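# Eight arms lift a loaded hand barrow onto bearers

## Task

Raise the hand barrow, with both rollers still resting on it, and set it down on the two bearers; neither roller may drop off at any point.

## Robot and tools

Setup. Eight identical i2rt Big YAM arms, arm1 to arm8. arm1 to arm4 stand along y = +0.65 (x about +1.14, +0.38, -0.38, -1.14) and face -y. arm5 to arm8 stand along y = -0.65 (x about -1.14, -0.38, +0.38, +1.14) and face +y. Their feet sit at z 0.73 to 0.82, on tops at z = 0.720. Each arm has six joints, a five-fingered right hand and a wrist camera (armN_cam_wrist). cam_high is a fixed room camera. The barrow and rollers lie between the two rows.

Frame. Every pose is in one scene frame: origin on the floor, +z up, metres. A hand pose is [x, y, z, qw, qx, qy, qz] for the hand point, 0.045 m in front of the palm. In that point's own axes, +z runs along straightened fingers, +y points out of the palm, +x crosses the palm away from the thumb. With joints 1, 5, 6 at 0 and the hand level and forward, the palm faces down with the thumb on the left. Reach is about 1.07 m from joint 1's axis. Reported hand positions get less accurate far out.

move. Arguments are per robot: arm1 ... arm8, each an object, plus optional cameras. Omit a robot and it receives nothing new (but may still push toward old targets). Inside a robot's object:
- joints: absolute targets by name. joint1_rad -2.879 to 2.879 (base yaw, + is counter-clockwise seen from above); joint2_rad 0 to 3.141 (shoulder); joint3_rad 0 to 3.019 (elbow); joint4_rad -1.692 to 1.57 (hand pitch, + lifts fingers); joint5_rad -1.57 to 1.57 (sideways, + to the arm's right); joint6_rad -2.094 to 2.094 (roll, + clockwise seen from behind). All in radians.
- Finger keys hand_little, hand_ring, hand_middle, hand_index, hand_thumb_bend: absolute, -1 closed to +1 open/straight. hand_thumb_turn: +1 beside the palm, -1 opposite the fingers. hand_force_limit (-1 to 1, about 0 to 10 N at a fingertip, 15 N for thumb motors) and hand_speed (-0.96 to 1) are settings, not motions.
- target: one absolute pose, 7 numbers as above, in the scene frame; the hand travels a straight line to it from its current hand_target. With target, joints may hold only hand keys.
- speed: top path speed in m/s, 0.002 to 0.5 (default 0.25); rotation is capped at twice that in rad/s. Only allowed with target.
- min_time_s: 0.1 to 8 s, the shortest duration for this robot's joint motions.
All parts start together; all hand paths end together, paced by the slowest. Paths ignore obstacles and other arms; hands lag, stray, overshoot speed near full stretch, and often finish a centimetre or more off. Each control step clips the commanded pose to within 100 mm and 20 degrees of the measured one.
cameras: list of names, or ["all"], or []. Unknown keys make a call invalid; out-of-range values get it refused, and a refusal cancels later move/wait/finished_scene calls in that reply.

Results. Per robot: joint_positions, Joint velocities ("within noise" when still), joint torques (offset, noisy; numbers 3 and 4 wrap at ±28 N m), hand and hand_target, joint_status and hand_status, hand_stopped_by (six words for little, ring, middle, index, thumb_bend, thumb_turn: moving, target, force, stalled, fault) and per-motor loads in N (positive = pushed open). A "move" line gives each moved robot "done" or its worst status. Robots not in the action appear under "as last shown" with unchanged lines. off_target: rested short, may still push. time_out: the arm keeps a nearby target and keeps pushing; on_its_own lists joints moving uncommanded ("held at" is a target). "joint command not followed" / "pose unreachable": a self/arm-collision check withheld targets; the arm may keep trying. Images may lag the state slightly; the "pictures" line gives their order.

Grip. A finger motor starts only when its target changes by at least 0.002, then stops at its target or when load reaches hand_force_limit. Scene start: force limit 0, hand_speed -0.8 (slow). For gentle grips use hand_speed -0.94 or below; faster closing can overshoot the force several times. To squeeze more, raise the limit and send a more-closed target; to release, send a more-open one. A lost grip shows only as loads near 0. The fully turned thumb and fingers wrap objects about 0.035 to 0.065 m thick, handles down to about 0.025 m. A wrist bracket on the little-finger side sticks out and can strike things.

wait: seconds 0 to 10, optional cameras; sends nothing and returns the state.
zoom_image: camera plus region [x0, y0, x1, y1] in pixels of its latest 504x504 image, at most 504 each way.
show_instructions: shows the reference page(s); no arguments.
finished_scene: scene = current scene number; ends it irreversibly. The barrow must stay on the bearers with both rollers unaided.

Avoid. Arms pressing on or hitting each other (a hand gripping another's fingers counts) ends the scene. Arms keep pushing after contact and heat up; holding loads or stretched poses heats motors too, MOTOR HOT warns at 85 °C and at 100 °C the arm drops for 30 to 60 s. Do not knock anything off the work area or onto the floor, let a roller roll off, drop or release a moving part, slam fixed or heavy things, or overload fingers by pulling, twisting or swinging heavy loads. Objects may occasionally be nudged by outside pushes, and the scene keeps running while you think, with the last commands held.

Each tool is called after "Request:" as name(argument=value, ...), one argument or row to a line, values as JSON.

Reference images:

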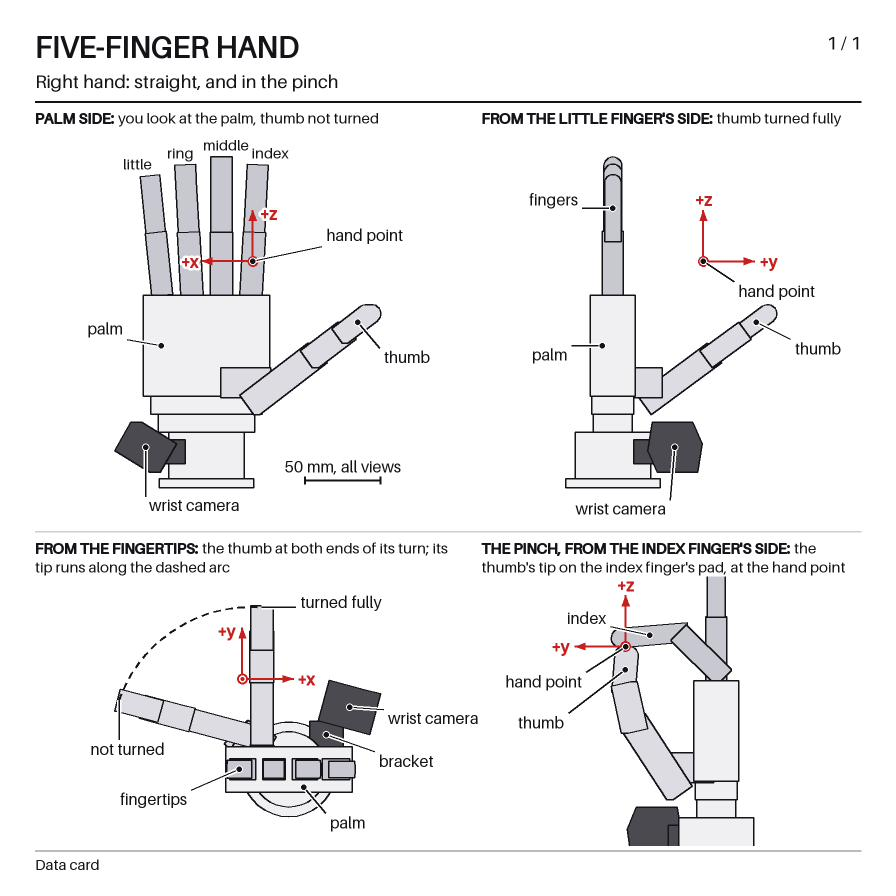

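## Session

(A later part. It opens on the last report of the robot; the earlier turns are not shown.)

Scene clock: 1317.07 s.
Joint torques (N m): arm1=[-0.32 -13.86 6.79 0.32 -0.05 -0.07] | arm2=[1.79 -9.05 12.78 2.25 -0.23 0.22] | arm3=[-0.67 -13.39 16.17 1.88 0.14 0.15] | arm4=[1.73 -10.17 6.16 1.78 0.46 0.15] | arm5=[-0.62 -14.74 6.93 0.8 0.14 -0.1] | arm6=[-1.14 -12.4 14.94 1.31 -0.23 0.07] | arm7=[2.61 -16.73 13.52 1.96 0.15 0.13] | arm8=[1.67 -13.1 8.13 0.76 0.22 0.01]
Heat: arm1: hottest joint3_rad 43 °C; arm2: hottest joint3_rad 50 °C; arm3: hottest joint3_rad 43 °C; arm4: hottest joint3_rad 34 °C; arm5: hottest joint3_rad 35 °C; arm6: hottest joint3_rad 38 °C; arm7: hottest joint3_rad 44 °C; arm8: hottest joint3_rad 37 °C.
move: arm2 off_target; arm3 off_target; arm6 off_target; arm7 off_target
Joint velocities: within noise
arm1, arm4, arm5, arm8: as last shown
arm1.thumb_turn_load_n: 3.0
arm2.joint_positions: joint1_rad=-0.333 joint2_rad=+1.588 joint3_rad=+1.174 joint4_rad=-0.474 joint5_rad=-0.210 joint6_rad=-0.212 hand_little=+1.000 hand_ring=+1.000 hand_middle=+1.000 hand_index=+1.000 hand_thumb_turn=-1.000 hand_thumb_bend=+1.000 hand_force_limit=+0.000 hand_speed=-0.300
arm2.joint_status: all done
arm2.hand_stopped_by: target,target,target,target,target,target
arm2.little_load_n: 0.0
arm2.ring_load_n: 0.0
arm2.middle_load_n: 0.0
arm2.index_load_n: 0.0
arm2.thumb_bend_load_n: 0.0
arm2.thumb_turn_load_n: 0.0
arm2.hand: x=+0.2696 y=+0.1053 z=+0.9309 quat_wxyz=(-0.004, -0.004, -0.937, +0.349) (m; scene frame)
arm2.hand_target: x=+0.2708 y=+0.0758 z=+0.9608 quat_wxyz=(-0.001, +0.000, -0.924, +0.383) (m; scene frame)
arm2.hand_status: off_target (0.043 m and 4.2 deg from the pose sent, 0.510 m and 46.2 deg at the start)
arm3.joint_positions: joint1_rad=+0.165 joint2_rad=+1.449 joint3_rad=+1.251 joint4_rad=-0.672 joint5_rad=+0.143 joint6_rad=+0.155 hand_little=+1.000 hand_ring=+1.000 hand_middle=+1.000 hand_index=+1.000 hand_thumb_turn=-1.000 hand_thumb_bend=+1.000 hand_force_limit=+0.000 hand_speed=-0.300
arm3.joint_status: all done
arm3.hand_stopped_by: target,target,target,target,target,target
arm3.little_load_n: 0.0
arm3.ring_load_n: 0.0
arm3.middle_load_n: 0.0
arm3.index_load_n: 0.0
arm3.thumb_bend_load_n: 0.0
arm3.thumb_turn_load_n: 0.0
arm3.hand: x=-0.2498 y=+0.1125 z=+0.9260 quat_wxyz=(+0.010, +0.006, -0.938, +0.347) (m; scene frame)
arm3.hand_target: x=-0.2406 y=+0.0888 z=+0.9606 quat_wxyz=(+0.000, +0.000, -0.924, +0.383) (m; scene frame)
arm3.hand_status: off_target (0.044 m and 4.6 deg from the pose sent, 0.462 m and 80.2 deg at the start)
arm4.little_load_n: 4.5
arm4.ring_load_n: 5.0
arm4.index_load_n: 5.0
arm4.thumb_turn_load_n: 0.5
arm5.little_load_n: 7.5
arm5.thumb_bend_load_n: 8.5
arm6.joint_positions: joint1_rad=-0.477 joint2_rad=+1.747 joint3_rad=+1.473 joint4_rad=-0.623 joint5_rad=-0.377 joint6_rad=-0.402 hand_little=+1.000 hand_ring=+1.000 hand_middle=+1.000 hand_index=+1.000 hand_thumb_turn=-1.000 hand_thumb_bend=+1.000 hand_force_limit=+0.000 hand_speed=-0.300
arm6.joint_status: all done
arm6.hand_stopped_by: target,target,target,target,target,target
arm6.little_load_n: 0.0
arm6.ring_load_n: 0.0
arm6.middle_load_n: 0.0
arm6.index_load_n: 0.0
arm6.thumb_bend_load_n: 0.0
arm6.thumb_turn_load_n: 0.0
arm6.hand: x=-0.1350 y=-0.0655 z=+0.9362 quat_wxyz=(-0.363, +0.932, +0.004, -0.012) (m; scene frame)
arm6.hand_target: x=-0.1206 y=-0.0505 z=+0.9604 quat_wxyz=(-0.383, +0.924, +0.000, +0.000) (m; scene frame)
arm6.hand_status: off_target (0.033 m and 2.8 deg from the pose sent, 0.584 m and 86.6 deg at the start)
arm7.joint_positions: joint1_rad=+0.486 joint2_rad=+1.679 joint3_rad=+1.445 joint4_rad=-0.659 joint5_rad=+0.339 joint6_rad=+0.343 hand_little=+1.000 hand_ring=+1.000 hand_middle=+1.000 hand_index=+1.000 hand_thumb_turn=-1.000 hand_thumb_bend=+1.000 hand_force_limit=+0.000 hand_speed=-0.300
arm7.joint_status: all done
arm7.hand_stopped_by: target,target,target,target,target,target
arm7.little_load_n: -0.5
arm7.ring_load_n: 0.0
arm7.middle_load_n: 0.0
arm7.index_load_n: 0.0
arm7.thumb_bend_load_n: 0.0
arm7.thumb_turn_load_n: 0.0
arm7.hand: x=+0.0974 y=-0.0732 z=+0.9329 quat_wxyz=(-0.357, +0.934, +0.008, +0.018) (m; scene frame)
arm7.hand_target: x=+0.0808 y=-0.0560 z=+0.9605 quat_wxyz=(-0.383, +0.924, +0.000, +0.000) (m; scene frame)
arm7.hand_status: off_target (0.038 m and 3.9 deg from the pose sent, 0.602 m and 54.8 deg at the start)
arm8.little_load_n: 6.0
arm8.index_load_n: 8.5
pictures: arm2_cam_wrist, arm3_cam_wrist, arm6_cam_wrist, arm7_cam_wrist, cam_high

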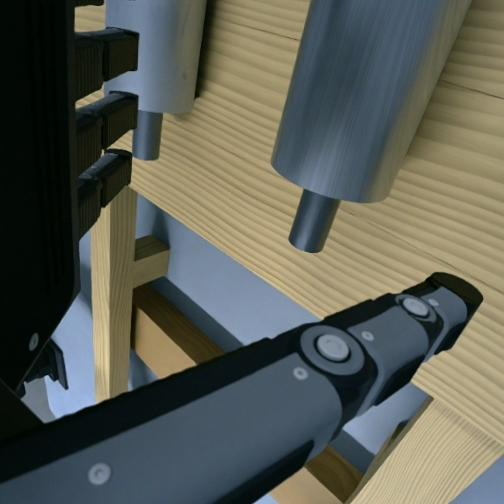

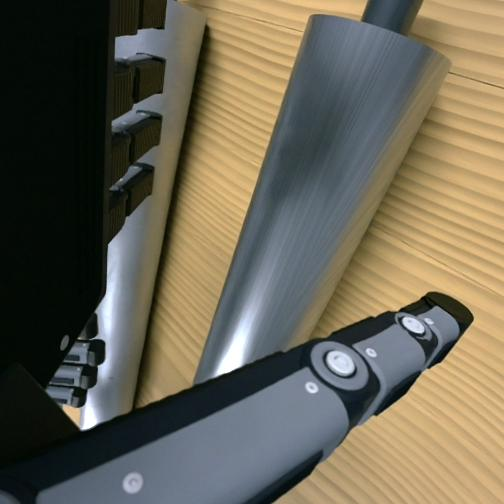

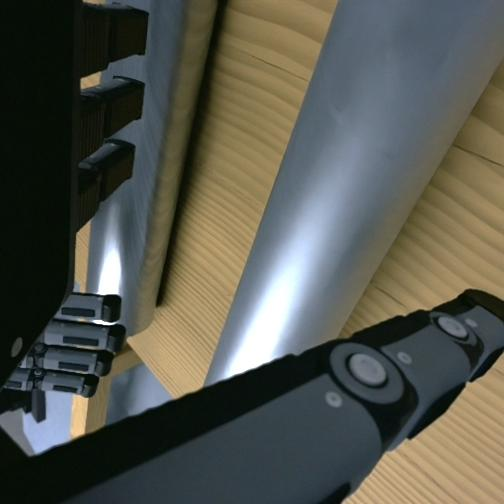

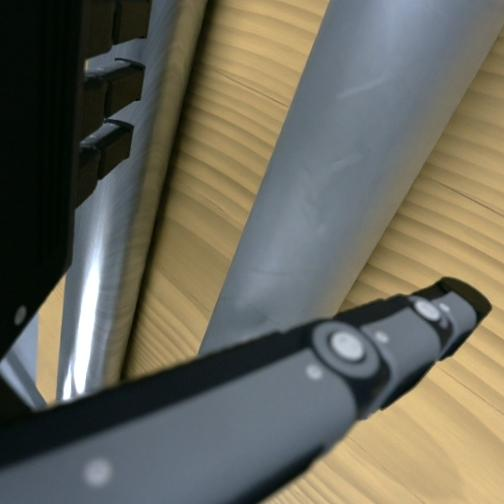

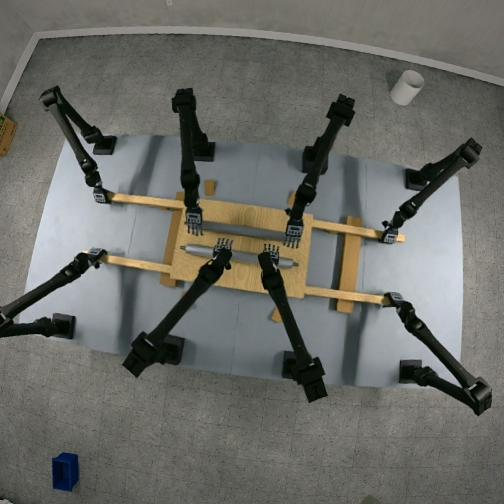

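Request:
move(
  arm2={"target": [0.271, 0.0515, 0.935, 0, 0, 0.9239, -0.3827], "speed": 0.05},
  arm3={"target": [-0.231, 0.078, 0.94, 0, 0, 0.9239, -0.3827], "speed": 0.05},
  arm6={"target": [-0.106, -0.0475, 0.93, 0.3827, -0.9239, 0, 0], "speed": 0.05},
  arm7={"target": [0.064, -0.045, 0.933, 0.3827, -0.9239, 0, 0], "speed": 0.05},
  cameras=["arm2_cam_wrist", "arm3_cam_wrist", "arm6_cam_wrist", "arm7_cam_wrist"],
)

Scene clock: 1393.23 s.
Joint torques (N m): arm1=[-0.67 -13.68 6.75 0.08 -0.01 -0.06] | arm2=[1.85 -9.58 12.42 2.19 -0.08 0.22] | arm3=[-0.73 -13.33 15.01 1.81 0.24 0.14] | arm4=[1.9 -10.17 6.41 1.91 0.5 0.17] | arm5=[-0.44 -14.62 6.94 0.83 0.13 -0.1] | arm6=[-1.32 -12.86 13.07 1.98 -0.43 -0.09] | arm7=[2.9 -17.14 13.57 2.17 0.34 0.13] | arm8=[1.67 -13.1 8.13 0.75 0.22 0.01]
Heat: arm1: hottest joint3_rad 43 °C; arm2: hottest joint3_rad 63 °C; arm3: hottest joint3_rad 54 °C; arm4: hottest joint3_rad 34 °C; arm5: hottest joint3_rad 35 °C; arm6: hottest joint3_rad 45 °C; arm7: hottest joint3_rad 55 °C; arm8: hottest joint3_rad 37 °C.
move: arm2 off_target; arm3 off_target; arm6 off_target; arm7 off_target
Joint velocities: within noise
arm1, arm4, arm5, arm8: as last shown
arm1.index_load_n: 3.0
arm2.joint_positions: joint1_rad=-0.319 joint2_rad=+1.660 joint3_rad=+1.196 joint4_rad=-0.420 joint5_rad=-0.204 joint6_rad=-0.201 hand_little=+1.000 hand_ring=+1.000 hand_middle=+1.000 hand_index=+1.000 hand_thumb_turn=-1.000 hand_thumb_bend=+1.000 hand_force_limit=+0.000 hand_speed=-0.300
arm2.joint_status: not commanded
arm2.hand_stopped_by: target,target,target,target,target,target
arm2.little_load_n: 0.0
arm2.ring_load_n: 0.0
arm2.middle_load_n: 0.0
arm2.index_load_n: 0.0
arm2.thumb_bend_load_n: 0.0
arm2.thumb_turn_load_n: 0.0
arm2.hand: x=+0.2712 y=+0.0844 z=+0.9080 quat_wxyz=(-0.005, -0.003, -0.937, +0.350) (m; scene frame)
arm2.hand_target: x=+0.2719 y=+0.0542 z=+0.9361 quat_wxyz=(-0.001, +0.000, -0.924, +0.383) (m; scene frame)
arm2.hand_status: off_target (0.043 m and 4.0 deg from the pose sent, 0.054 m and 4.1 deg at the start)
arm3.joint_positions: joint1_rad=+0.177 joint2_rad=+1.482 joint3_rad=+1.251 joint4_rad=-0.624 joint5_rad=+0.151 joint6_rad=+0.166 hand_little=+1.000 hand_ring=+1.000 hand_middle=+1.000 hand_index=+1.000 hand_thumb_turn=-1.000 hand_thumb_bend=+1.000 hand_force_limit=+0.000 hand_speed=-0.300
arm3.joint_status: not commanded
arm3.hand_stopped_by: target,target,target,target,target,target
arm3.little_load_n: 0.0
arm3.ring_load_n: 0.0
arm3.middle_load_n: 0.0
arm3.index_load_n: 0.0
arm3.thumb_bend_load_n: 0.0
arm3.thumb_turn_load_n: 0.0
arm3.hand: x=-0.2414 y=+0.1002 z=+0.9149 quat_wxyz=(+0.008, +0.004, -0.935, +0.354) (m; scene frame)
arm3.hand_target: x=-0.2314 y=+0.0799 z=+0.9405 quat_wxyz=(+0.000, +0.000, -0.924, +0.383) (m; scene frame)
arm3.hand_status: off_target (0.035 m and 3.7 deg from the pose sent, 0.042 m and 4.6 deg at the start)
arm4.ring_load_n: 4.5
arm4.middle_load_n: 5.5
arm4.index_load_n: 4.5
arm4.thumb_bend_load_n: 5.0
arm5.little_load_n: 7.0
arm5.thumb_bend_load_n: 9.0
arm6.joint_positions: joint1_rad=-0.493 joint2_rad=+1.790 joint3_rad=+1.473 joint4_rad=-0.585 joint5_rad=-0.384 joint6_rad=-0.402 hand_little=+1.000 hand_ring=+1.000 hand_middle=+1.000 hand_index=+1.000 hand_thumb_turn=-1.000 hand_thumb_bend=+1.000 hand_force_limit=+0.000 hand_speed=-0.300
arm6.joint_status: not commanded
arm6.hand_stopped_by: target,target,target,target,target,target
arm6.little_load_n: 0.0
arm6.ring_load_n: 0.0
arm6.middle_load_n: 0.0
arm6.index_load_n: 0.0
arm6.thumb_bend_load_n: 0.0
arm6.thumb_turn_load_n: 0.0
arm6.hand: x=-0.1219 y=-0.0616 z=+0.9147 quat_wxyz=(-0.363, +0.932, -0.003, -0.013) (m; scene frame)
arm6.hand_target: x=-0.1065 y=-0.0485 z=+0.9305 quat_wxyz=(-0.383, +0.924, +0.000, +0.000) (m; scene frame)
arm6.hand_status: off_target (0.026 m and 2.9 deg from the pose sent, 0.035 m and 2.8 deg at the start)
arm7.joint_positions: joint1_rad=+0.503 joint2_rad=+1.734 joint3_rad=+1.445 joint4_rad=-0.614 joint5_rad=+0.346 joint6_rad=+0.357 hand_little=+1.000 hand_ring=+1.000 hand_middle=+1.000 hand_index=+1.000 hand_thumb_turn=-1.000 hand_thumb_bend=+1.000 hand_force_limit=+0.000 hand_speed=-0.300
arm7.joint_status: not commanded
arm7.hand_stopped_by: target,target,target,target,target,target
arm7.little_load_n: 0.0
arm7.ring_load_n: 0.0
arm7.middle_load_n: 0.0
arm7.index_load_n: 0.0
arm7.thumb_bend_load_n: 0.0
arm7.thumb_turn_load_n: 0.0
arm7.hand: x=+0.0823 y=-0.0669 z=+0.9053 quat_wxyz=(-0.354, +0.935, +0.009, +0.017) (m; scene frame)
arm7.hand_target: x=+0.0650 y=-0.0472 z=+0.9336 quat_wxyz=(-0.383, +0.924, +0.000, -0.001) (m; scene frame)
arm7.hand_status: off_target (0.040 m and 4.2 deg from the pose sent, 0.044 m and 3.9 deg at the start)
arm8.index_load_n: 9.0
arm8.thumb_bend_load_n: 5.5
pictures: arm2_cam_wrist, arm3_cam_wrist, arm6_cam_wrist, arm7_cam_wrist

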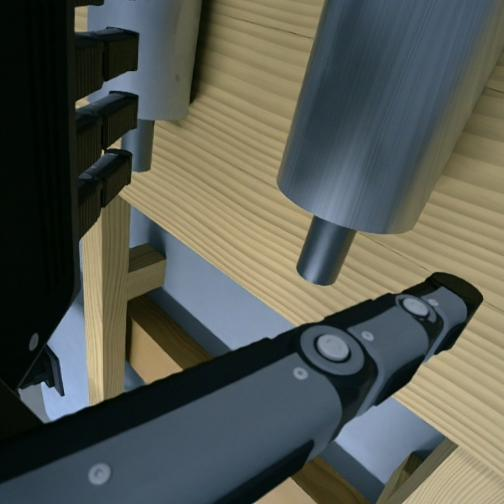

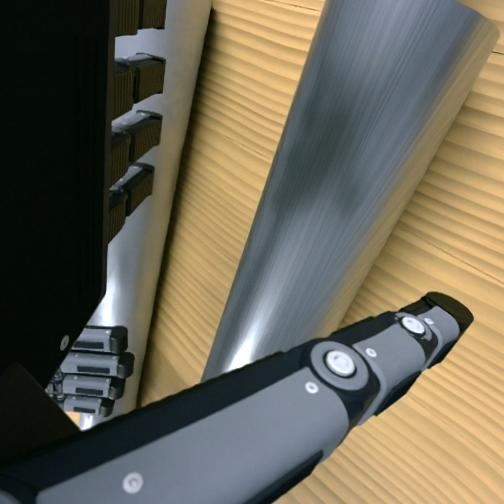

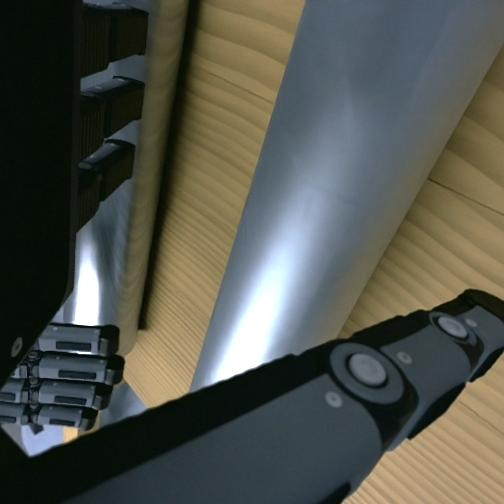

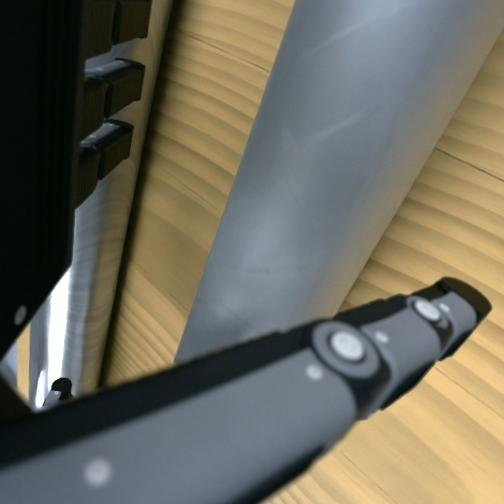

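Request:
move(
  arm2={"target": [0.2707, 0.0503, 0.896, 0, 0, 0.9239, -0.3827], "speed": 0.05},
  arm3={"target": [-0.230, 0.0835, 0.9036, 0, 0, 0.9239, -0.3827], "speed": 0.05},
  arm6={"target": [-0.1046, -0.0489, 0.9008, 0.3827, -0.9239, 0, 0], "speed": 0.05},
  arm7={"target": [0.0627, -0.0432, 0.9093, 0.3827, -0.9239, 0, 0], "speed": 0.05},
  cameras=["arm2_cam_wrist", "arm3_cam_wrist", "arm6_cam_wrist", "arm7_cam_wrist"],
)

Scene clock: 1427.93 s.
Joint torques (N m): arm1=[-1.08 -13.39 6.89 0.01 0.03 -0.03] | arm2=[1.9 -10.23 9.35 2.33 -0.06 0.22] | arm3=[-0.67 -13.57 10.14 1.96 0.24 0.15] | arm4=[1.85 -10.4 6.2 1.76 0.47 0.14] | arm5=[-0.56 -14.62 6.94 0.84 0.12 -0.1] | arm6=[-1.38 -12.86 9.26 2.04 -0.42 -0.11] | arm7=[2.67 -17.44 11.18 2.19 0.33 0.12] | arm8=[1.67 -13.1 8.14 0.76 0.22 0.01]
Heat: arm1: hottest joint3_rad 43 °C; arm2: hottest joint3_rad 65 °C; arm3: hottest joint3_rad 55 °C; arm4: hottest joint3_rad 34 °C; arm5: hottest joint3_rad 35 °C; arm6: hottest joint3_rad 45 °C; arm7: hottest joint3_rad 57 °C; arm8: hottest joint3_rad 37 °C.
move: arm2 off_target; arm3 done; arm6 done; arm7 off_target
Joint velocities: within noise
arm1, arm4, arm5, arm8: as last shown
arm1.index_load_n: 2.5
arm1.thumb_turn_load_n: 2.5
arm2.joint_positions: joint1_rad=-0.318 joint2_rad=+1.714 joint3_rad=+1.196 joint4_rad=-0.323 joint5_rad=-0.203 joint6_rad=-0.201 hand_little=+1.000 hand_ring=+1.000 hand_middle=+1.000 hand_index=+1.000 hand_thumb_turn=-1.000 hand_thumb_bend=+1.000 hand_force_limit=+0.000 hand_speed=-0.300
arm2.joint_status: not commanded
arm2.hand_stopped_by: target,target,target,target,target,target
arm2.little_load_n: 0.0
arm2.ring_load_n: 0.0
arm2.middle_load_n: 0.5
arm2.index_load_n: 0.0
arm2.thumb_bend_load_n: 0.0
arm2.thumb_turn_load_n: 0.0
arm2.hand: x=+0.2652 y=+0.0643 z=+0.8893 quat_wxyz=(+0.001, +0.000, -0.929, +0.370) (m; scene frame)
arm2.hand_target: x=+0.2708 y=+0.0507 z=+0.8963 quat_wxyz=(+0.000, +0.000, -0.924, +0.383) (m; scene frame)
arm2.hand_status: off_target (0.016 m and 1.6 deg from the pose sent, 0.036 m and 4.0 deg at the start)
arm3.joint_positions: joint1_rad=+0.182 joint2_rad=+1.497 joint3_rad=+1.224 joint4_rad=-0.528 joint5_rad=+0.156 joint6_rad=+0.171 hand_little=+1.000 hand_ring=+1.000 hand_middle=+1.000 hand_index=+1.000 hand_thumb_turn=-1.000 hand_thumb_bend=+1.000 hand_force_limit=+0.000 hand_speed=-0.300
arm3.joint_status: not commanded
arm3.hand_stopped_by: target,target,target,target,target,target
arm3.little_load_n: 0.0
arm3.ring_load_n: 0.0
arm3.middle_load_n: 0.0
arm3.index_load_n: 0.0
arm3.thumb_bend_load_n: 0.0
arm3.thumb_turn_load_n: 0.0
arm3.hand: x=-0.2359 y=+0.0865 z=+0.9063 quat_wxyz=(+0.003, +0.002, -0.925, +0.379) (m; scene frame)
arm3.hand_target: x=-0.2300 y=+0.0836 z=+0.9038 quat_wxyz=(+0.000, +0.000, -0.924, +0.383) (m; scene frame)
arm3.hand_status: done (0.007 m and 0.6 deg from the pose sent, 0.023 m and 3.7 deg at the start)
arm4.ring_load_n: 5.0
arm4.middle_load_n: 6.0
arm4.index_load_n: 5.0
arm4.thumb_bend_load_n: 5.5
arm4.thumb_turn_load_n: 0.0
arm5.middle_load_n: 5.5
arm6.joint_positions: joint1_rad=-0.495 joint2_rad=+1.814 joint3_rad=+1.473 joint4_rad=-0.516 joint5_rad=-0.386 joint6_rad=-0.402 hand_little=+1.000 hand_ring=+1.000 hand_middle=+1.000 hand_index=+1.000 hand_thumb_turn=-1.000 hand_thumb_bend=+1.000 hand_force_limit=+0.000 hand_speed=-0.300
arm6.joint_status: not commanded
arm6.hand_stopped_by: target,target,target,target,target,target
arm6.little_load_n: 0.0
arm6.ring_load_n: 0.0
arm6.middle_load_n: 0.0
arm6.index_load_n: 0.0
arm6.thumb_bend_load_n: 0.0
arm6.thumb_turn_load_n: 0.0
arm6.hand: x=-0.1128 y=-0.0483 z=+0.9066 quat_wxyz=(-0.381, +0.925, +0.001, -0.003) (m; scene frame)
arm6.hand_target: x=-0.1047 y=-0.0490 z=+0.9009 quat_wxyz=(-0.383, +0.924, +0.000, +0.000) (m; scene frame)
arm6.hand_status: done (0.010 m and 0.5 deg from the pose sent, 0.025 m and 2.9 deg at the start)
arm7.joint_positions: joint1_rad=+0.503 joint2_rad=+1.758 joint3_rad=+1.445 joint4_rad=-0.559 joint5_rad=+0.346 joint6_rad=+0.357 hand_little=+1.000 hand_ring=+1.000 hand_middle=+1.000 hand_index=+1.000 hand_thumb_turn=-1.000 hand_thumb_bend=+1.000 hand_force_limit=+0.000 hand_speed=-0.300
arm7.joint_status: not commanded
arm7.hand_stopped_by: target,target,target,target,target,target
arm7.little_load_n: 0.0
arm7.ring_load_n: 0.0
arm7.middle_load_n: 0.0
arm7.index_load_n: 0.0
arm7.thumb_bend_load_n: 0.0
arm7.thumb_turn_load_n: 0.0
arm7.hand: x=+0.0762 y=-0.0553 z=+0.8969 quat_wxyz=(-0.367, +0.930, +0.006, +0.011) (m; scene frame)
arm7.hand_target: x=+0.0630 y=-0.0440 z=+0.9096 quat_wxyz=(-0.383, +0.924, +0.000, +0.000) (m; scene frame)
arm7.hand_status: off_target (0.022 m and 2.5 deg from the pose sent, 0.031 m and 4.1 deg at the start)
arm8.little_load_n: 5.5
pictures: arm2_cam_wrist, arm3_cam_wrist, arm6_cam_wrist, arm7_cam_wrist

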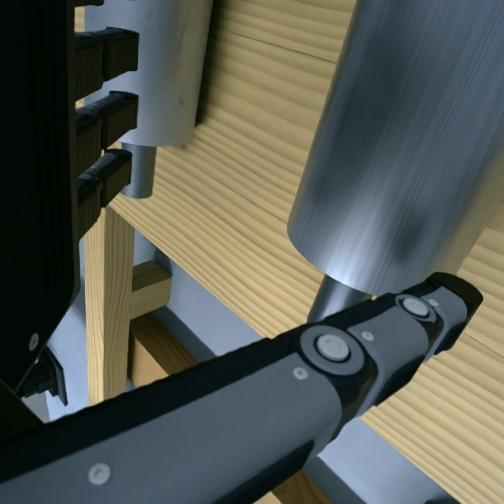

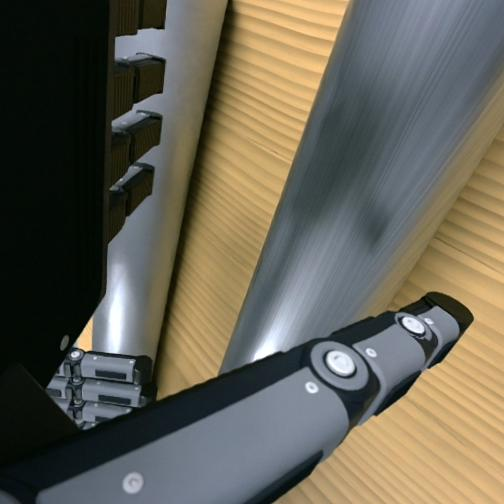

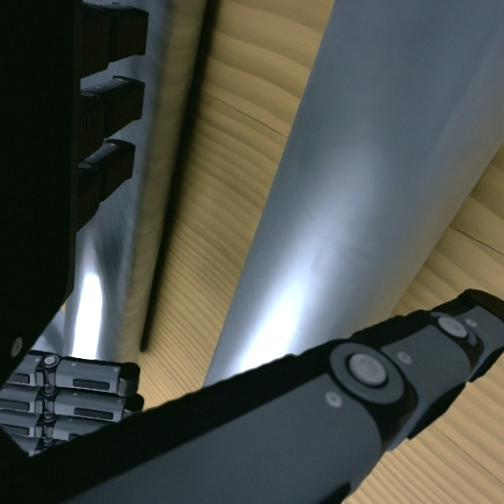

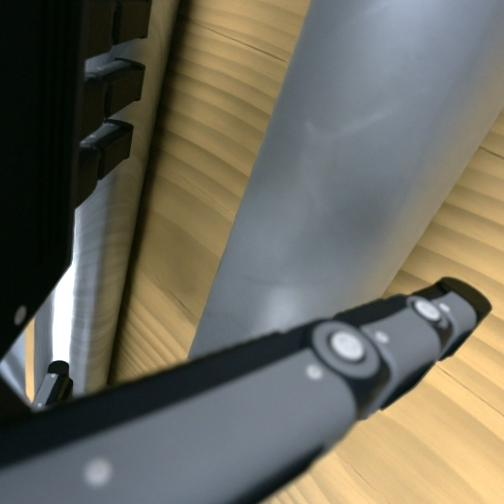

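Request:
move(
  arm2={"target": [0.2756, 0.0664, 0.877, 0, 0, 0.9239, -0.3827], "speed": 0.04},
  arm3={"target": [-0.230, 0.1005, 0.8765, 0, 0, 0.9239, -0.3827], "speed": 0.04},
  arm6={"target": [-0.110, -0.0627, 0.880, 0.3827, -0.9239, 0, 0], "speed": 0.04},
  arm7={"target": [0.065, -0.052, 0.8937, 0.3827, -0.9239, 0, 0], "speed": 0.04},
  cameras=["arm2_cam_wrist", "arm3_cam_wrist", "arm6_cam_wrist", "arm7_cam_wrist"],
)

Scene clock: 1447.33 s.
Joint torques (N m): arm1=[-1.67 -13.86 6.83 -0.06 0 -0.07] | arm2=[1.9 -10.81 7.35 2.37 -0.07 0.21] | arm3=[-0.56 -14.62 9.66 1.89 0.26 0.13] | arm4=[1.61 -10.75 6.26 1.77 0.47 0.17] | arm5=[-0.62 -14.62 6.98 0.79 0.12 -0.09] | arm6=[-1.44 -13.63 9.07 2.02 -0.43 -0.13] | arm7=[2.9 -18.14 8.01 2.26 0.33 0.12] | arm8=[1.67 -13.04 8.13 0.76 0.22 0.01]
Heat: arm1: hottest joint3_rad 43 °C; arm2: hottest joint3_rad 61 °C; arm3: hottest joint3_rad 51 °C; arm4: hottest joint3_rad 34 °C; arm5: hottest joint3_rad 34 °C; arm6: hottest joint3_rad 43 °C; arm7: hottest joint3_rad 56 °C; arm8: hottest joint3_rad 37 °C.
move: arm2 done; arm3 done; arm6 done; arm7 done
Joint velocities: within noise
arm1, arm4, arm5, arm8: as last shown
arm2.joint_positions: joint1_rad=-0.316 joint2_rad=+1.714 joint3_rad=+1.147 joint4_rad=-0.261 joint5_rad=-0.202 joint6_rad=-0.200 hand_little=+1.000 hand_ring=+1.000 hand_middle=+1.000 hand_index=+1.000 hand_thumb_turn=-1.000 hand_thumb_bend=+1.000 hand_force_limit=+0.000 hand_speed=-0.300
arm2.joint_status: not commanded
arm2.hand_stopped_by: target,target,target,target,target,target
arm2.little_load_n: 0.0
arm2.ring_load_n: 0.0
arm2.middle_load_n: 0.0
arm2.index_load_n: 0.0
arm2.thumb_bend_load_n: 0.0
arm2.thumb_turn_load_n: 0.5
arm2.hand: x=+0.2676 y=+0.0705 z=+0.8747 quat_wxyz=(+0.002, +0.001, -0.927, +0.375) (m; scene frame)
arm2.hand_target: x=+0.2757 y=+0.0666 z=+0.8770 quat_wxyz=(+0.000, +0.000, -0.924, +0.382) (m; scene frame)
arm2.hand_status: done (0.009 m and 0.9 deg from the pose sent, 0.016 m and 1.6 deg at the start)
arm3.joint_positions: joint1_rad=+0.192 joint2_rad=+1.497 joint3_rad=+1.130 joint4_rad=-0.453 joint5_rad=+0.162 joint6_rad=+0.177 hand_little=+1.000 hand_ring=+1.000 hand_middle=+1.000 hand_index=+1.000 hand_thumb_turn=-1.000 hand_thumb_bend=+1.000 hand_force_limit=+0.000 hand_speed=-0.300
arm3.joint_status: not commanded
arm3.hand_stopped_by: target,target,target,target,target,target
arm3.little_load_n: 0.0
arm3.ring_load_n: 0.0
arm3.middle_load_n: 0.0
arm3.index_load_n: 0.0
arm3.thumb_bend_load_n: 0.0
arm3.thumb_turn_load_n: 0.0
arm3.hand: x=-0.2356 y=+0.1026 z=+0.8698 quat_wxyz=(+0.005, +0.003, -0.929, +0.371) (m; scene frame)
arm3.hand_target: x=-0.2301 y=+0.1006 z=+0.8766 quat_wxyz=(+0.000, +0.000, -0.924, +0.383) (m; scene frame)
arm3.hand_status: done (0.009 m and 1.6 deg from the pose sent, 0.033 m and 0.6 deg at the start)
arm4.index_load_n: 4.5
arm4.thumb_turn_load_n: 0.5
arm5.middle_load_n: 5.0
arm6.joint_positions: joint1_rad=-0.500 joint2_rad=+1.814 joint3_rad=+1.393 joint4_rad=-0.453 joint5_rad=-0.388 joint6_rad=-0.403 hand_little=+1.000 hand_ring=+1.000 hand_middle=+1.000 hand_index=+1.000 hand_thumb_turn=-1.000 hand_thumb_bend=+1.000 hand_force_limit=+0.000 hand_speed=-0.300
arm6.joint_status: not commanded
arm6.hand_stopped_by: target,target,target,target,target,target
arm6.little_load_n: 0.0
arm6.ring_load_n: 0.0
arm6.middle_load_n: 0.0
arm6.index_load_n: 0.0
arm6.thumb_bend_load_n: 0.0
arm6.thumb_turn_load_n: 0.0
arm6.hand: x=-0.1187 y=-0.0628 z=+0.8767 quat_wxyz=(-0.375, +0.927, -0.002, -0.007) (m; scene frame)
arm6.hand_target: x=-0.1101 y=-0.0628 z=+0.8799 quat_wxyz=(-0.382, +0.924, +0.000, +0.000) (m; scene frame)
arm6.hand_status: done (0.009 m and 1.3 deg from the pose sent, 0.030 m and 0.5 deg at the start)
arm7.joint_positions: joint1_rad=+0.506 joint2_rad=+1.758 joint3_rad=+1.432 joint4_rad=-0.515 joint5_rad=+0.349 joint6_rad=+0.360 hand_little=+1.000 hand_ring=+1.000 hand_middle=+1.000 hand_index=+1.000 hand_thumb_turn=-1.000 hand_thumb_bend=+1.000 hand_force_limit=+0.000 hand_speed=-0.300
arm7.joint_status: not commanded
arm7.hand_stopped_by: target,target,target,target,target,target
arm7.little_load_n: 0.0
arm7.ring_load_n: 0.0
arm7.middle_load_n: 0.0
arm7.index_load_n: 0.0
arm7.thumb_bend_load_n: 0.0
arm7.thumb_turn_load_n: 0.0
arm7.hand: x=+0.0717 y=-0.0508 z=+0.8968 quat_wxyz=(-0.380, +0.925, +0.003, +0.004) (m; scene frame)
arm7.hand_target: x=+0.0651 y=-0.0520 z=+0.8938 quat_wxyz=(-0.383, +0.924, +0.000, +0.000) (m; scene frame)
arm7.hand_status: done (0.007 m and 0.7 deg from the pose sent, 0.012 m and 2.4 deg at the start)
arm8.little_load_n: 6.0
arm8.thumb_bend_load_n: 5.0
pictures: arm2_cam_wrist, arm3_cam_wrist, arm6_cam_wrist, arm7_cam_wrist

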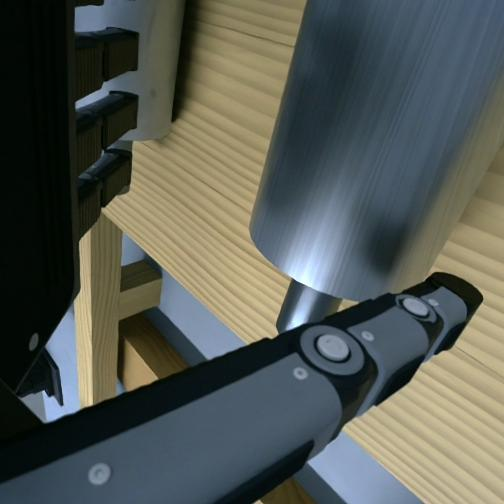

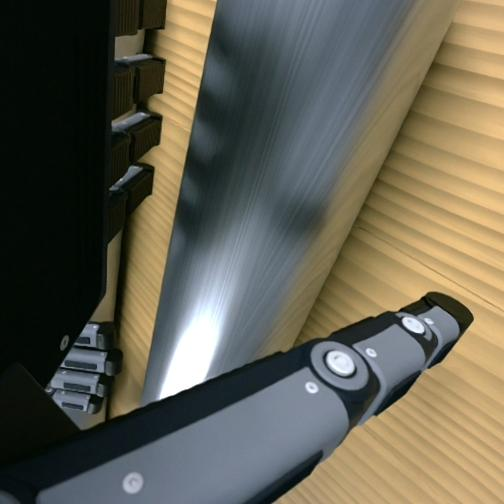

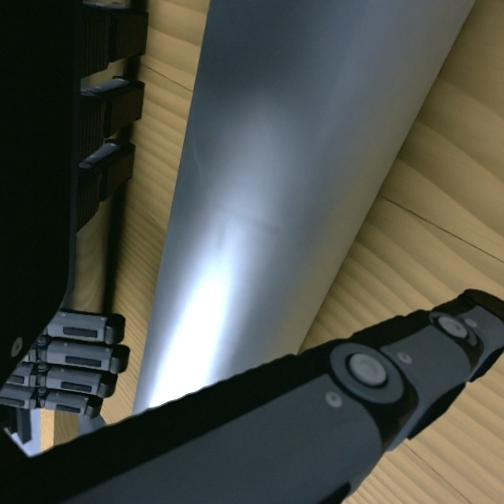

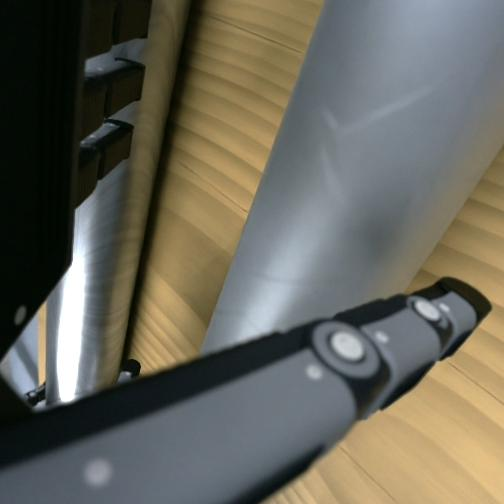

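Request:
move(
  arm2={"target": [0.277, 0.077, 0.870, 0, 0, 0.9239, -0.3827], "speed": 0.04},
  arm7={"target": [0.070, -0.065, 0.878, 0.3827, -0.9239, 0, 0], "speed": 0.04},
  arm3={"joints": {"hand_little": 0.3, "hand_ring": 0.3, "hand_middle": 0.3, "hand_index": 0.3, "hand_speed": -0.8, "hand_force_limit": -0.8}},
  arm6={"joints": {"hand_little": 0.3, "hand_ring": 0.3, "hand_middle": 0.3, "hand_index": 0.3, "hand_speed": -0.8, "hand_force_limit": -0.8}},
  cameras=["arm2_cam_wrist", "arm3_cam_wrist", "arm6_cam_wrist", "arm7_cam_wrist"],
)

Scene clock: 1462.03 s.
Joint torques (N m): arm1=[-0.67 -13.8 6.68 0.08 -0.1 -0.05] | arm2=[1.55 -11.4 7.27 2.39 -0.14 0.19] | arm3=[-0.56 -14.74 9.7 1.68 0.22 0.13] | arm4=[1.9 -10.29 6.24 1.83 0.49 0.15] | arm5=[-0.67 -14.62 6.91 0.83 0.12 -0.1] | arm6=[-1.38 -13.63 9.06 1.83 -0.33 -0.13] | arm7=[2.67 -19.25 7.88 2.17 0.33 0.13] | arm8=[1.67 -13.1 8.13 0.76 0.22 0.01]
Heat: arm1: hottest joint3_rad 43 °C; arm2: hottest joint3_rad 56 °C; arm3: hottest joint3_rad 50 °C; arm4: hottest joint3_rad 34 °C; arm5: hottest joint3_rad 34 °C; arm6: hottest joint3_rad 42 °C; arm7: hottest joint3_rad 54 °C; arm8: hottest joint3_rad 37 °C.
move: arm2 off_target; arm3 off_target; arm6 off_target; arm7 off_target
Joint velocities: within noise
arm1, arm4, arm5, arm8: as last shown
arm1.thumb_turn_load_n: 3.0
arm2.joint_positions: joint1_rad=-0.316 joint2_rad=+1.714 joint3_rad=+1.105 joint4_rad=-0.234 joint5_rad=-0.202 joint6_rad=-0.200 hand_little=+1.000 hand_ring=+1.000 hand_middle=+1.000 hand_index=+1.000 hand_thumb_turn=-1.000 hand_thumb_bend=+1.000 hand_force_limit=+0.000 hand_speed=-0.300
arm2.joint_status: not commanded
arm2.hand_stopped_by: target,target,target,target,target,target
arm2.little_load_n: 0.0
arm2.ring_load_n: 0.0
arm2.middle_load_n: 0.0
arm2.index_load_n: 0.0
arm2.thumb_bend_load_n: 0.0
arm2.thumb_turn_load_n: 0.0
arm2.hand: x=+0.2709 y=+0.0823 z=+0.8595 quat_wxyz=(+0.000, +0.000, -0.930, +0.369) (m; scene frame)
arm2.hand_target: x=+0.2771 y=+0.0771 z=+0.8700 quat_wxyz=(+0.000, +0.000, -0.924, +0.383) (m; scene frame)
arm2.hand_status: off_target (0.013 m and 1.7 deg from the pose sent, 0.012 m and 0.9 deg at the start)
arm3.joint_positions: joint1_rad=+0.192 joint2_rad=+1.497 joint3_rad=+1.130 joint4_rad=-0.447 joint5_rad=+0.163 joint6_rad=+0.179 hand_little=+0.300 hand_ring=+0.300 hand_middle=+0.300 hand_index=+0.428 hand_thumb_turn=-1.000 hand_thumb_bend=+1.000 hand_force_limit=-0.800 hand_speed=-0.800
arm3.joint_status: hand_index off_target (ended at +0.428, target +0.300); the others done
arm3.hand_stopped_by: target,target,target,force,target,target
arm3.little_load_n: 0.0
arm3.ring_load_n: 0.0
arm3.middle_load_n: 0.0
arm3.index_load_n: 0.0
arm3.thumb_bend_load_n: 0.0
arm3.thumb_turn_load_n: 0.0
arm3.hand: x=-0.2354 y=+0.1011 z=+0.8707 quat_wxyz=(+0.004, +0.002, -0.927, +0.374) (m; scene frame)
arm3.hand_target: x=-0.2301 y=+0.1006 z=+0.8766 quat_wxyz=(+0.000, +0.000, -0.924, +0.383) (m; scene frame)
arm3.hand_status: not commanded
arm4.ring_load_n: 4.5
arm4.middle_load_n: 5.5
arm5.middle_load_n: 5.5
arm5.thumb_bend_load_n: 8.5
arm6.joint_positions: joint1_rad=-0.500 joint2_rad=+1.814 joint3_rad=+1.393 joint4_rad=-0.447 joint5_rad=-0.391 joint6_rad=-0.403 hand_little=+0.300 hand_ring=+0.300 hand_middle=+0.300 hand_index=+0.484 hand_thumb_turn=-1.000 hand_thumb_bend=+1.000 hand_force_limit=-0.800 hand_speed=-0.800
arm6.joint_status: hand_index off_target (ended at +0.484, target +0.300); the others done
arm6.hand_stopped_by: target,target,target,force,target,target
arm6.little_load_n: 0.0
arm6.ring_load_n: 0.0
arm6.middle_load_n: 0.0
arm6.index_load_n: 0.0
arm6.thumb_bend_load_n: 0.0
arm6.thumb_turn_load_n: 0.0
arm6.hand: x=-0.1182 y=-0.0617 z=+0.8774 quat_wxyz=(-0.377, +0.926, -0.001, -0.007) (m; scene frame)
arm6.hand_target: x=-0.1100 y=-0.0628 z=+0.8799 quat_wxyz=(-0.383, +0.924, +0.000, +0.000) (m; scene frame)
arm6.hand_status: not commanded
arm7.joint_positions: joint1_rad=+0.511 joint2_rad=+1.758 joint3_rad=+1.361 joint4_rad=-0.464 joint5_rad=+0.351 joint6_rad=+0.363 hand_little=+1.000 hand_ring=+1.000 hand_middle=+1.000 hand_index=+1.000 hand_thumb_turn=-1.000 hand_thumb_bend=+1.000 hand_force_limit=+0.000 hand_speed=-0.300
arm7.joint_status: not commanded
arm7.hand_stopped_by: target,target,target,target,target,target
arm7.little_load_n: 0.0
arm7.ring_load_n: 0.0
arm7.middle_load_n: 0.0
arm7.index_load_n: 0.0
arm7.thumb_bend_load_n: 0.0
arm7.thumb_turn_load_n: 0.0
arm7.hand: x=+0.0762 y=-0.0649 z=+0.8689 quat_wxyz=(-0.372, +0.928, +0.005, +0.008) (m; scene frame)
arm7.hand_target: x=+0.0701 y=-0.0650 z=+0.8780 quat_wxyz=(-0.382, +0.924, +0.000, +0.000) (m; scene frame)
arm7.hand_status: off_target (0.011 m and 1.7 deg from the pose sent, 0.024 m and 0.7 deg at the start)
pictures: arm2_cam_wrist, arm3_cam_wrist, arm6_cam_wrist, arm7_cam_wrist

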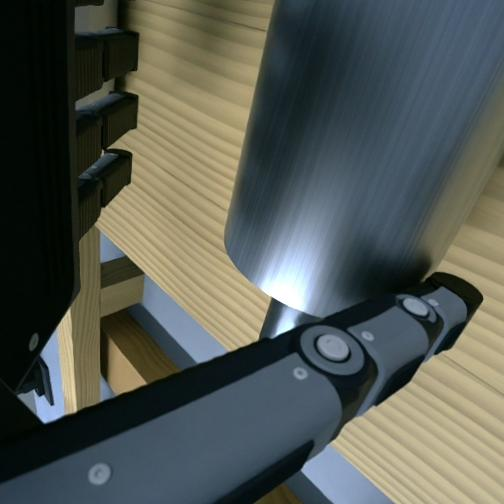

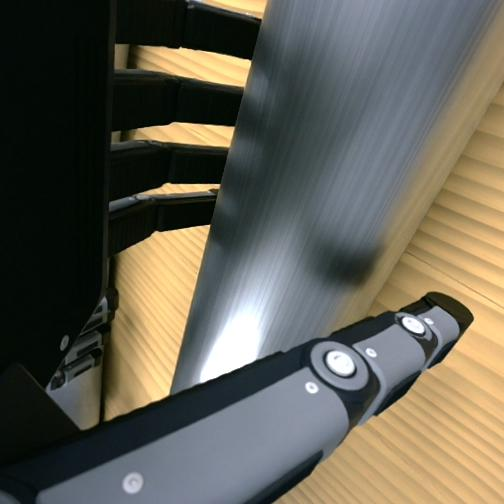

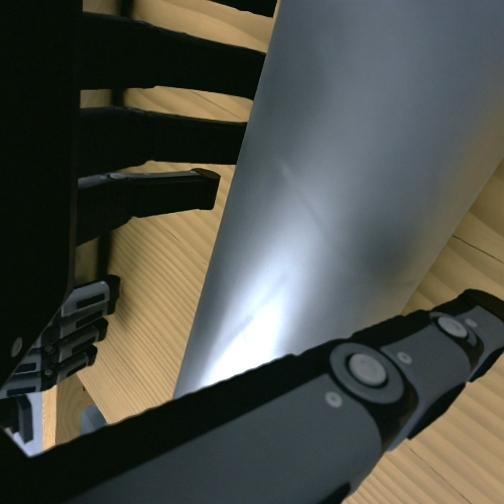

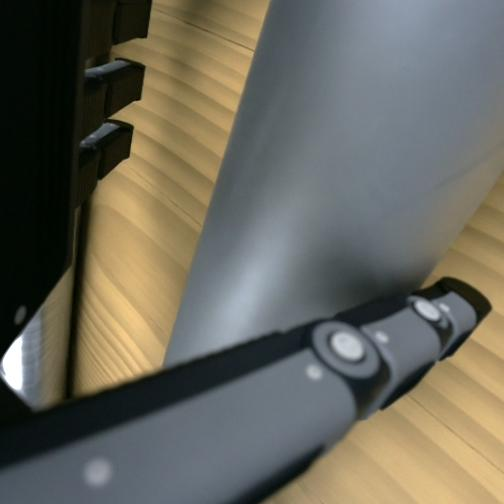

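Request:
move(
  arm2={"joints": {"hand_little": 0.3, "hand_ring": 0.3, "hand_middle": 0.3, "hand_index": 0.3, "hand_speed": -0.8, "hand_force_limit": -0.7}},
  arm7={"joints": {"hand_little": 0.3, "hand_ring": 0.3, "hand_middle": 0.3, "hand_index": 0.3, "hand_speed": -0.8, "hand_force_limit": -0.7}},
  cameras=["arm2_cam_wrist", "arm3_cam_wrist", "arm6_cam_wrist", "arm7_cam_wrist", "cam_high"],
)

Request:
zoom_image(
  camera="cam_high",
  region=[70, 160, 420, 330],
)

Scene clock: 1475.80 s.
Joint torques (N m): arm1=[-0.73 -13.68 6.74 0.17 -0.04 -0.05] | arm2=[1.67 -11.4 7.27 2.33 -0.14 0.18] | arm3=[-0.62 -14.68 9.76 1.72 0.19 0.13] | arm4=[1.67 -10.7 6.22 1.84 0.49 0.17] | arm5=[-0.56 -14.86 6.98 0.8 0.13 -0.1] | arm6=[-1.38 -13.63 9.06 1.83 -0.32 -0.13] | arm7=[2.61 -19.31 7.88 2.13 0.31 0.14] | arm8=[1.73 -13.1 8.13 0.76 0.22 0.01]
Heat: arm1: hottest joint3_rad 43 °C; arm2: hottest joint3_rad 54 °C; arm3: hottest joint3_rad 49 °C; arm4: hottest joint3_rad 34 °C; arm5: hottest joint3_rad 34 °C; arm6: hottest joint3_rad 41 °C; arm7: hottest joint3_rad 52 °C; arm8: hottest joint3_rad 37 °C.
move: arm2 done; arm7 done
Joint velocities: within noise
arm1, arm3, arm4, arm5, arm6, arm8: as last shown
arm1.middle_load_n: 5.0
arm1.thumb_bend_load_n: 8.5
arm1.thumb_turn_load_n: 2.5
arm2.joint_positions: joint1_rad=-0.316 joint2_rad=+1.714 joint3_rad=+1.105 joint4_rad=-0.234 joint5_rad=-0.202 joint6_rad=-0.200 hand_little=+0.300 hand_ring=+0.300 hand_middle=+0.300 hand_index=+0.300 hand_thumb_turn=-1.000 hand_thumb_bend=+1.000 hand_force_limit=-0.700 hand_speed=-0.800
arm2.joint_status: all done
arm2.hand_stopped_by: target,target,target,target,target,target
arm2.little_load_n: 0.0
arm2.ring_load_n: 0.0
arm2.middle_load_n: 0.0
arm2.index_load_n: 0.0
arm2.thumb_bend_load_n: 0.0
arm2.thumb_turn_load_n: 0.0
arm2.hand: x=+0.2708 y=+0.0822 z=+0.8595 quat_wxyz=(+0.000, +0.000, -0.929, +0.369) (m; scene frame)
arm2.hand_target: x=+0.2771 y=+0.0770 z=+0.8701 quat_wxyz=(+0.000, +0.000, -0.924, +0.383) (m; scene frame)
arm2.hand_status: not commanded
arm4.ring_load_n: 5.0
arm5.thumb_bend_load_n: 9.0
arm6.hand_target: x=-0.1101 y=-0.0628 z=+0.8799 quat_wxyz=(-0.383, +0.924, +0.000, +0.000) (m; scene frame)
arm7.joint_positions: joint1_rad=+0.511 joint2_rad=+1.758 joint3_rad=+1.361 joint4_rad=-0.464 joint5_rad=+0.352 joint6_rad=+0.364 hand_little=+0.300 hand_ring=+0.300 hand_middle=+0.300 hand_index=+0.300 hand_thumb_turn=-1.000 hand_thumb_bend=+1.000 hand_force_limit=-0.700 hand_speed=-0.800
arm7.joint_status: all done
arm7.hand_stopped_by: target,target,target,target,target,target
arm7.little_load_n: 0.0
arm7.ring_load_n: 0.0
arm7.middle_load_n: 0.0
arm7.index_load_n: 0.0
arm7.thumb_bend_load_n: 0.0
arm7.thumb_turn_load_n: 0.0
arm7.hand: x=+0.0762 y=-0.0648 z=+0.8689 quat_wxyz=(-0.372, +0.928, +0.005, +0.008) (m; scene frame)
arm7.hand_target: x=+0.0701 y=-0.0650 z=+0.8780 quat_wxyz=(-0.382, +0.924, +0.000, +0.000) (m; scene frame)
arm7.hand_status: not commanded
pictures: arm2_cam_wrist, arm3_cam_wrist, arm6_cam_wrist, arm7_cam_wrist, cam_high

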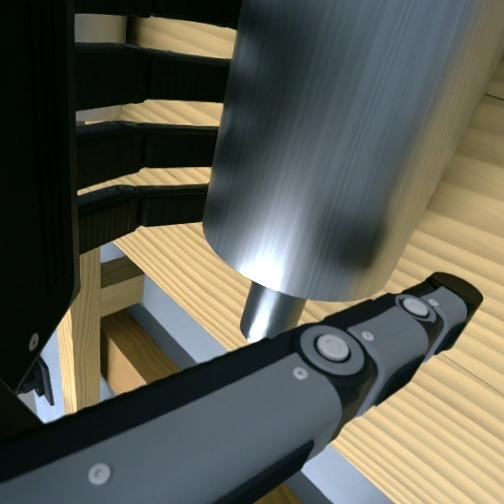

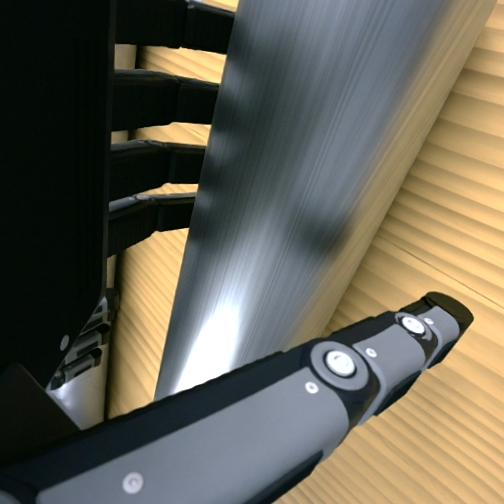

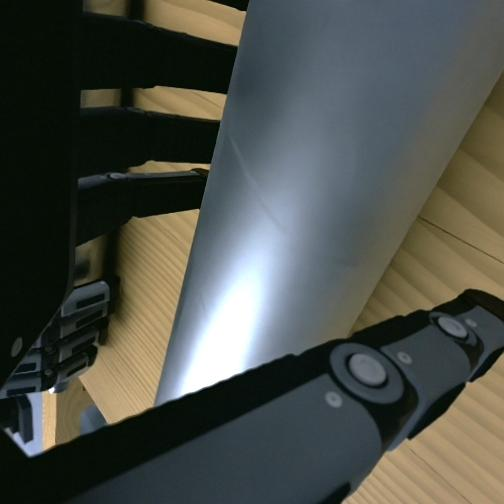

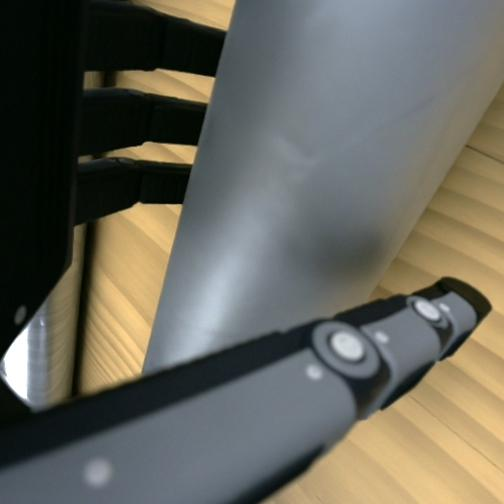

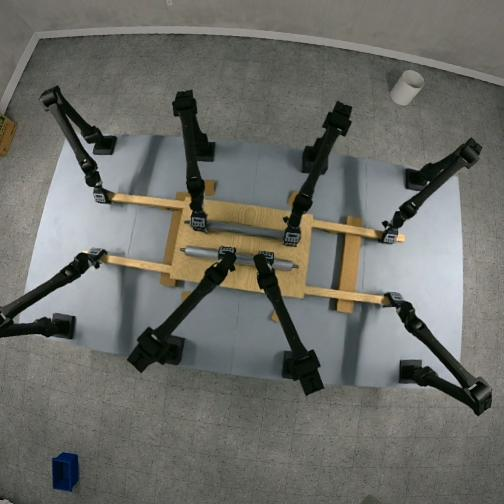

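Scaled by 1.440 from the camera's 504x504 image, which has a finer 720x720 frame.

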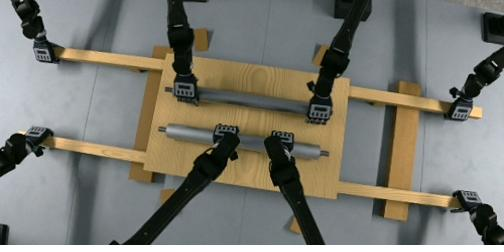

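Request:
move(
  arm1={"target": [0.8838, 0.1739, 0.778, 0, 0, 0.9239, -0.3827], "speed": 0.02},
  arm4={"target": [-0.9276, 0.2041, 0.785, 0, 0, 0.9239, -0.3827], "speed": 0.02},
  arm5={"target": [-0.9271, -0.1442, 0.790, 0.3827, -0.9239, 0, 0], "speed": 0.02},
  arm8={"target": [0.8835, -0.1792, 0.782, 0.3827, -0.9239, 0, 0], "speed": 0.02},
)

Scene clock: 1507.43 s.
Joint torques (N m): arm1=[0.44 -14.45 8.57 -0.42 0.23 0.12] | arm2=[1.61 -11.58 7.28 2.29 -0.14 0.18] | arm3=[-0.73 -14.8 9.78 1.72 0.22 0.12] | arm4=[-0.21 -13.33 7.27 0.14 0.03 -0.03] | arm5=[0.91 -15.74 9.59 -0.13 0.49 0.07] | arm6=[-1.38 -13.63 9.06 1.81 -0.33 -0.13] | arm7=[2.67 -19.25 7.9 2.18 0.3 0.13] | arm8=[0.62 -15.09 9.65 -0.06 0.13 -0.12]
Heat: arm1: hottest joint3_rad 43 °C; arm2: hottest joint3_rad 51 °C; arm3: hottest joint3_rad 48 °C; arm4: hottest joint3_rad 34 °C; arm5: hottest joint3_rad 34 °C; arm6: hottest joint3_rad 40 °C; arm7: hottest joint3_rad 49 °C; arm8: hottest joint3_rad 37 °C.
move: arm1 off_target; arm4 off_target; arm5 off_target; arm8 off_target
Joint velocities: within noise
arm1.joint_positions: joint1_rad=-0.652 joint2_rad=+1.700 joint3_rad=+0.997 joint4_rad=-0.191 joint5_rad=-0.451 joint6_rad=-0.502 hand_little=-0.549 hand_ring=-0.540 hand_middle=-0.533 hand_index=-0.524 hand_thumb_turn=-1.000 hand_thumb_bend=+0.819 hand_force_limit=+0.200 hand_speed=-0.850
arm1.joint_status: not commanded
arm1.hand_stopped_by: force,force,force,force,force,target
arm1.little_load_n: 5.5
arm1.ring_load_n: 6.0
arm1.middle_load_n: 4.0
arm1.index_load_n: 2.0
arm1.thumb_bend_load_n: 7.5
arm1.thumb_turn_load_n: 1.0
arm1.hand: x=+0.8840 y=+0.1744 z=+0.7623 quat_wxyz=(-0.002, +0.006, -0.923, +0.385) (m; scene frame)
arm1.hand_target: x=+0.8838 y=+0.1739 z=+0.7777 quat_wxyz=(+0.000, +0.000, -0.924, +0.383) (m; scene frame)
arm1.hand_status: off_target (0.016 m and 0.8 deg from the pose sent, 0.017 m and 1.6 deg at the start)
arm2, arm3, arm6, arm7: as last shown
arm4.joint_positions: joint1_rad=+0.447 joint2_rad=+1.475 joint3_rad=+0.765 joint4_rad=-0.140 joint5_rad=+0.321 joint6_rad=+0.354 hand_little=-0.558 hand_ring=-0.558 hand_middle=-0.581 hand_index=-0.587 hand_thumb_turn=-1.000 hand_thumb_bend=+0.975 hand_force_limit=-0.300 hand_speed=-0.850
arm4.joint_status: not commanded
arm4.hand_stopped_by: force,force,force,force,force,target
arm4.little_load_n: 3.5
arm4.ring_load_n: 3.5
arm4.middle_load_n: 4.5
arm4.index_load_n: 3.5
arm4.thumb_bend_load_n: 4.5
arm4.thumb_turn_load_n: 0.5
arm4.hand: x=-0.9275 y=+0.2049 z=+0.7713 quat_wxyz=(+0.003, +0.000, -0.925, +0.379) (m; scene frame)
arm4.hand_target: x=-0.9275 y=+0.2041 z=+0.7847 quat_wxyz=(+0.000, +0.000, -0.924, +0.383) (m; scene frame)
arm4.hand_status: off_target (0.014 m and 0.6 deg from the pose sent, 0.013 m and 0.5 deg at the start)
arm5.joint_positions: joint1_rad=-0.580 joint2_rad=+1.668 joint3_rad=+0.995 joint4_rad=-0.186 joint5_rad=-0.368 joint6_rad=-0.407 hand_little=-0.673 hand_ring=-0.632 hand_middle=-0.606 hand_index=-0.577 hand_thumb_turn=-1.000 hand_thumb_bend=+0.858 hand_force_limit=+0.200 hand_speed=-0.850
arm5.joint_status: not commanded
arm5.hand_stopped_by: force,force,force,force,force,target
arm5.little_load_n: 7.0
arm5.ring_load_n: 5.0
arm5.middle_load_n: 4.5
arm5.index_load_n: 3.5
arm5.thumb_bend_load_n: 8.5
arm5.thumb_turn_load_n: 3.5
arm5.hand: x=-0.9282 y=-0.1462 z=+0.7778 quat_wxyz=(-0.387, +0.922, +0.004, -0.003) (m; scene frame)
arm5.hand_target: x=-0.9272 y=-0.1443 z=+0.7899 quat_wxyz=(-0.383, +0.924, +0.000, +0.000) (m; scene frame)
arm5.hand_status: off_target (0.012 m and 0.8 deg from the pose sent, 0.012 m and 1.6 deg at the start)
arm8.joint_positions: joint1_rad=+0.502 joint2_rad=+1.562 joint3_rad=+0.885 joint4_rad=-0.199 joint5_rad=+0.386 joint6_rad=+0.431 hand_little=-0.624 hand_ring=-0.599 hand_middle=-0.599 hand_index=-0.608 hand_thumb_turn=-1.000 hand_thumb_bend=+0.962 hand_force_limit=-0.300 hand_speed=-0.850
arm8.joint_status: not commanded
arm8.hand_stopped_by: force,force,force,force,force,target
arm8.little_load_n: 3.5
arm8.ring_load_n: 2.0
arm8.middle_load_n: 3.0
arm8.index_load_n: 9.0
arm8.thumb_bend_load_n: 5.5
arm8.thumb_turn_load_n: 2.5
arm8.hand: x=+0.8845 y=-0.1810 z=+0.7637 quat_wxyz=(-0.379, +0.925, -0.010, +0.000) (m; scene frame)
arm8.hand_target: x=+0.8835 y=-0.1792 z=+0.7817 quat_wxyz=(-0.383, +0.924, +0.000, +0.000) (m; scene frame)
arm8.hand_status: off_target (0.018 m and 1.2 deg from the pose sent, 0.017 m and 1.3 deg at the start)
pictures: none


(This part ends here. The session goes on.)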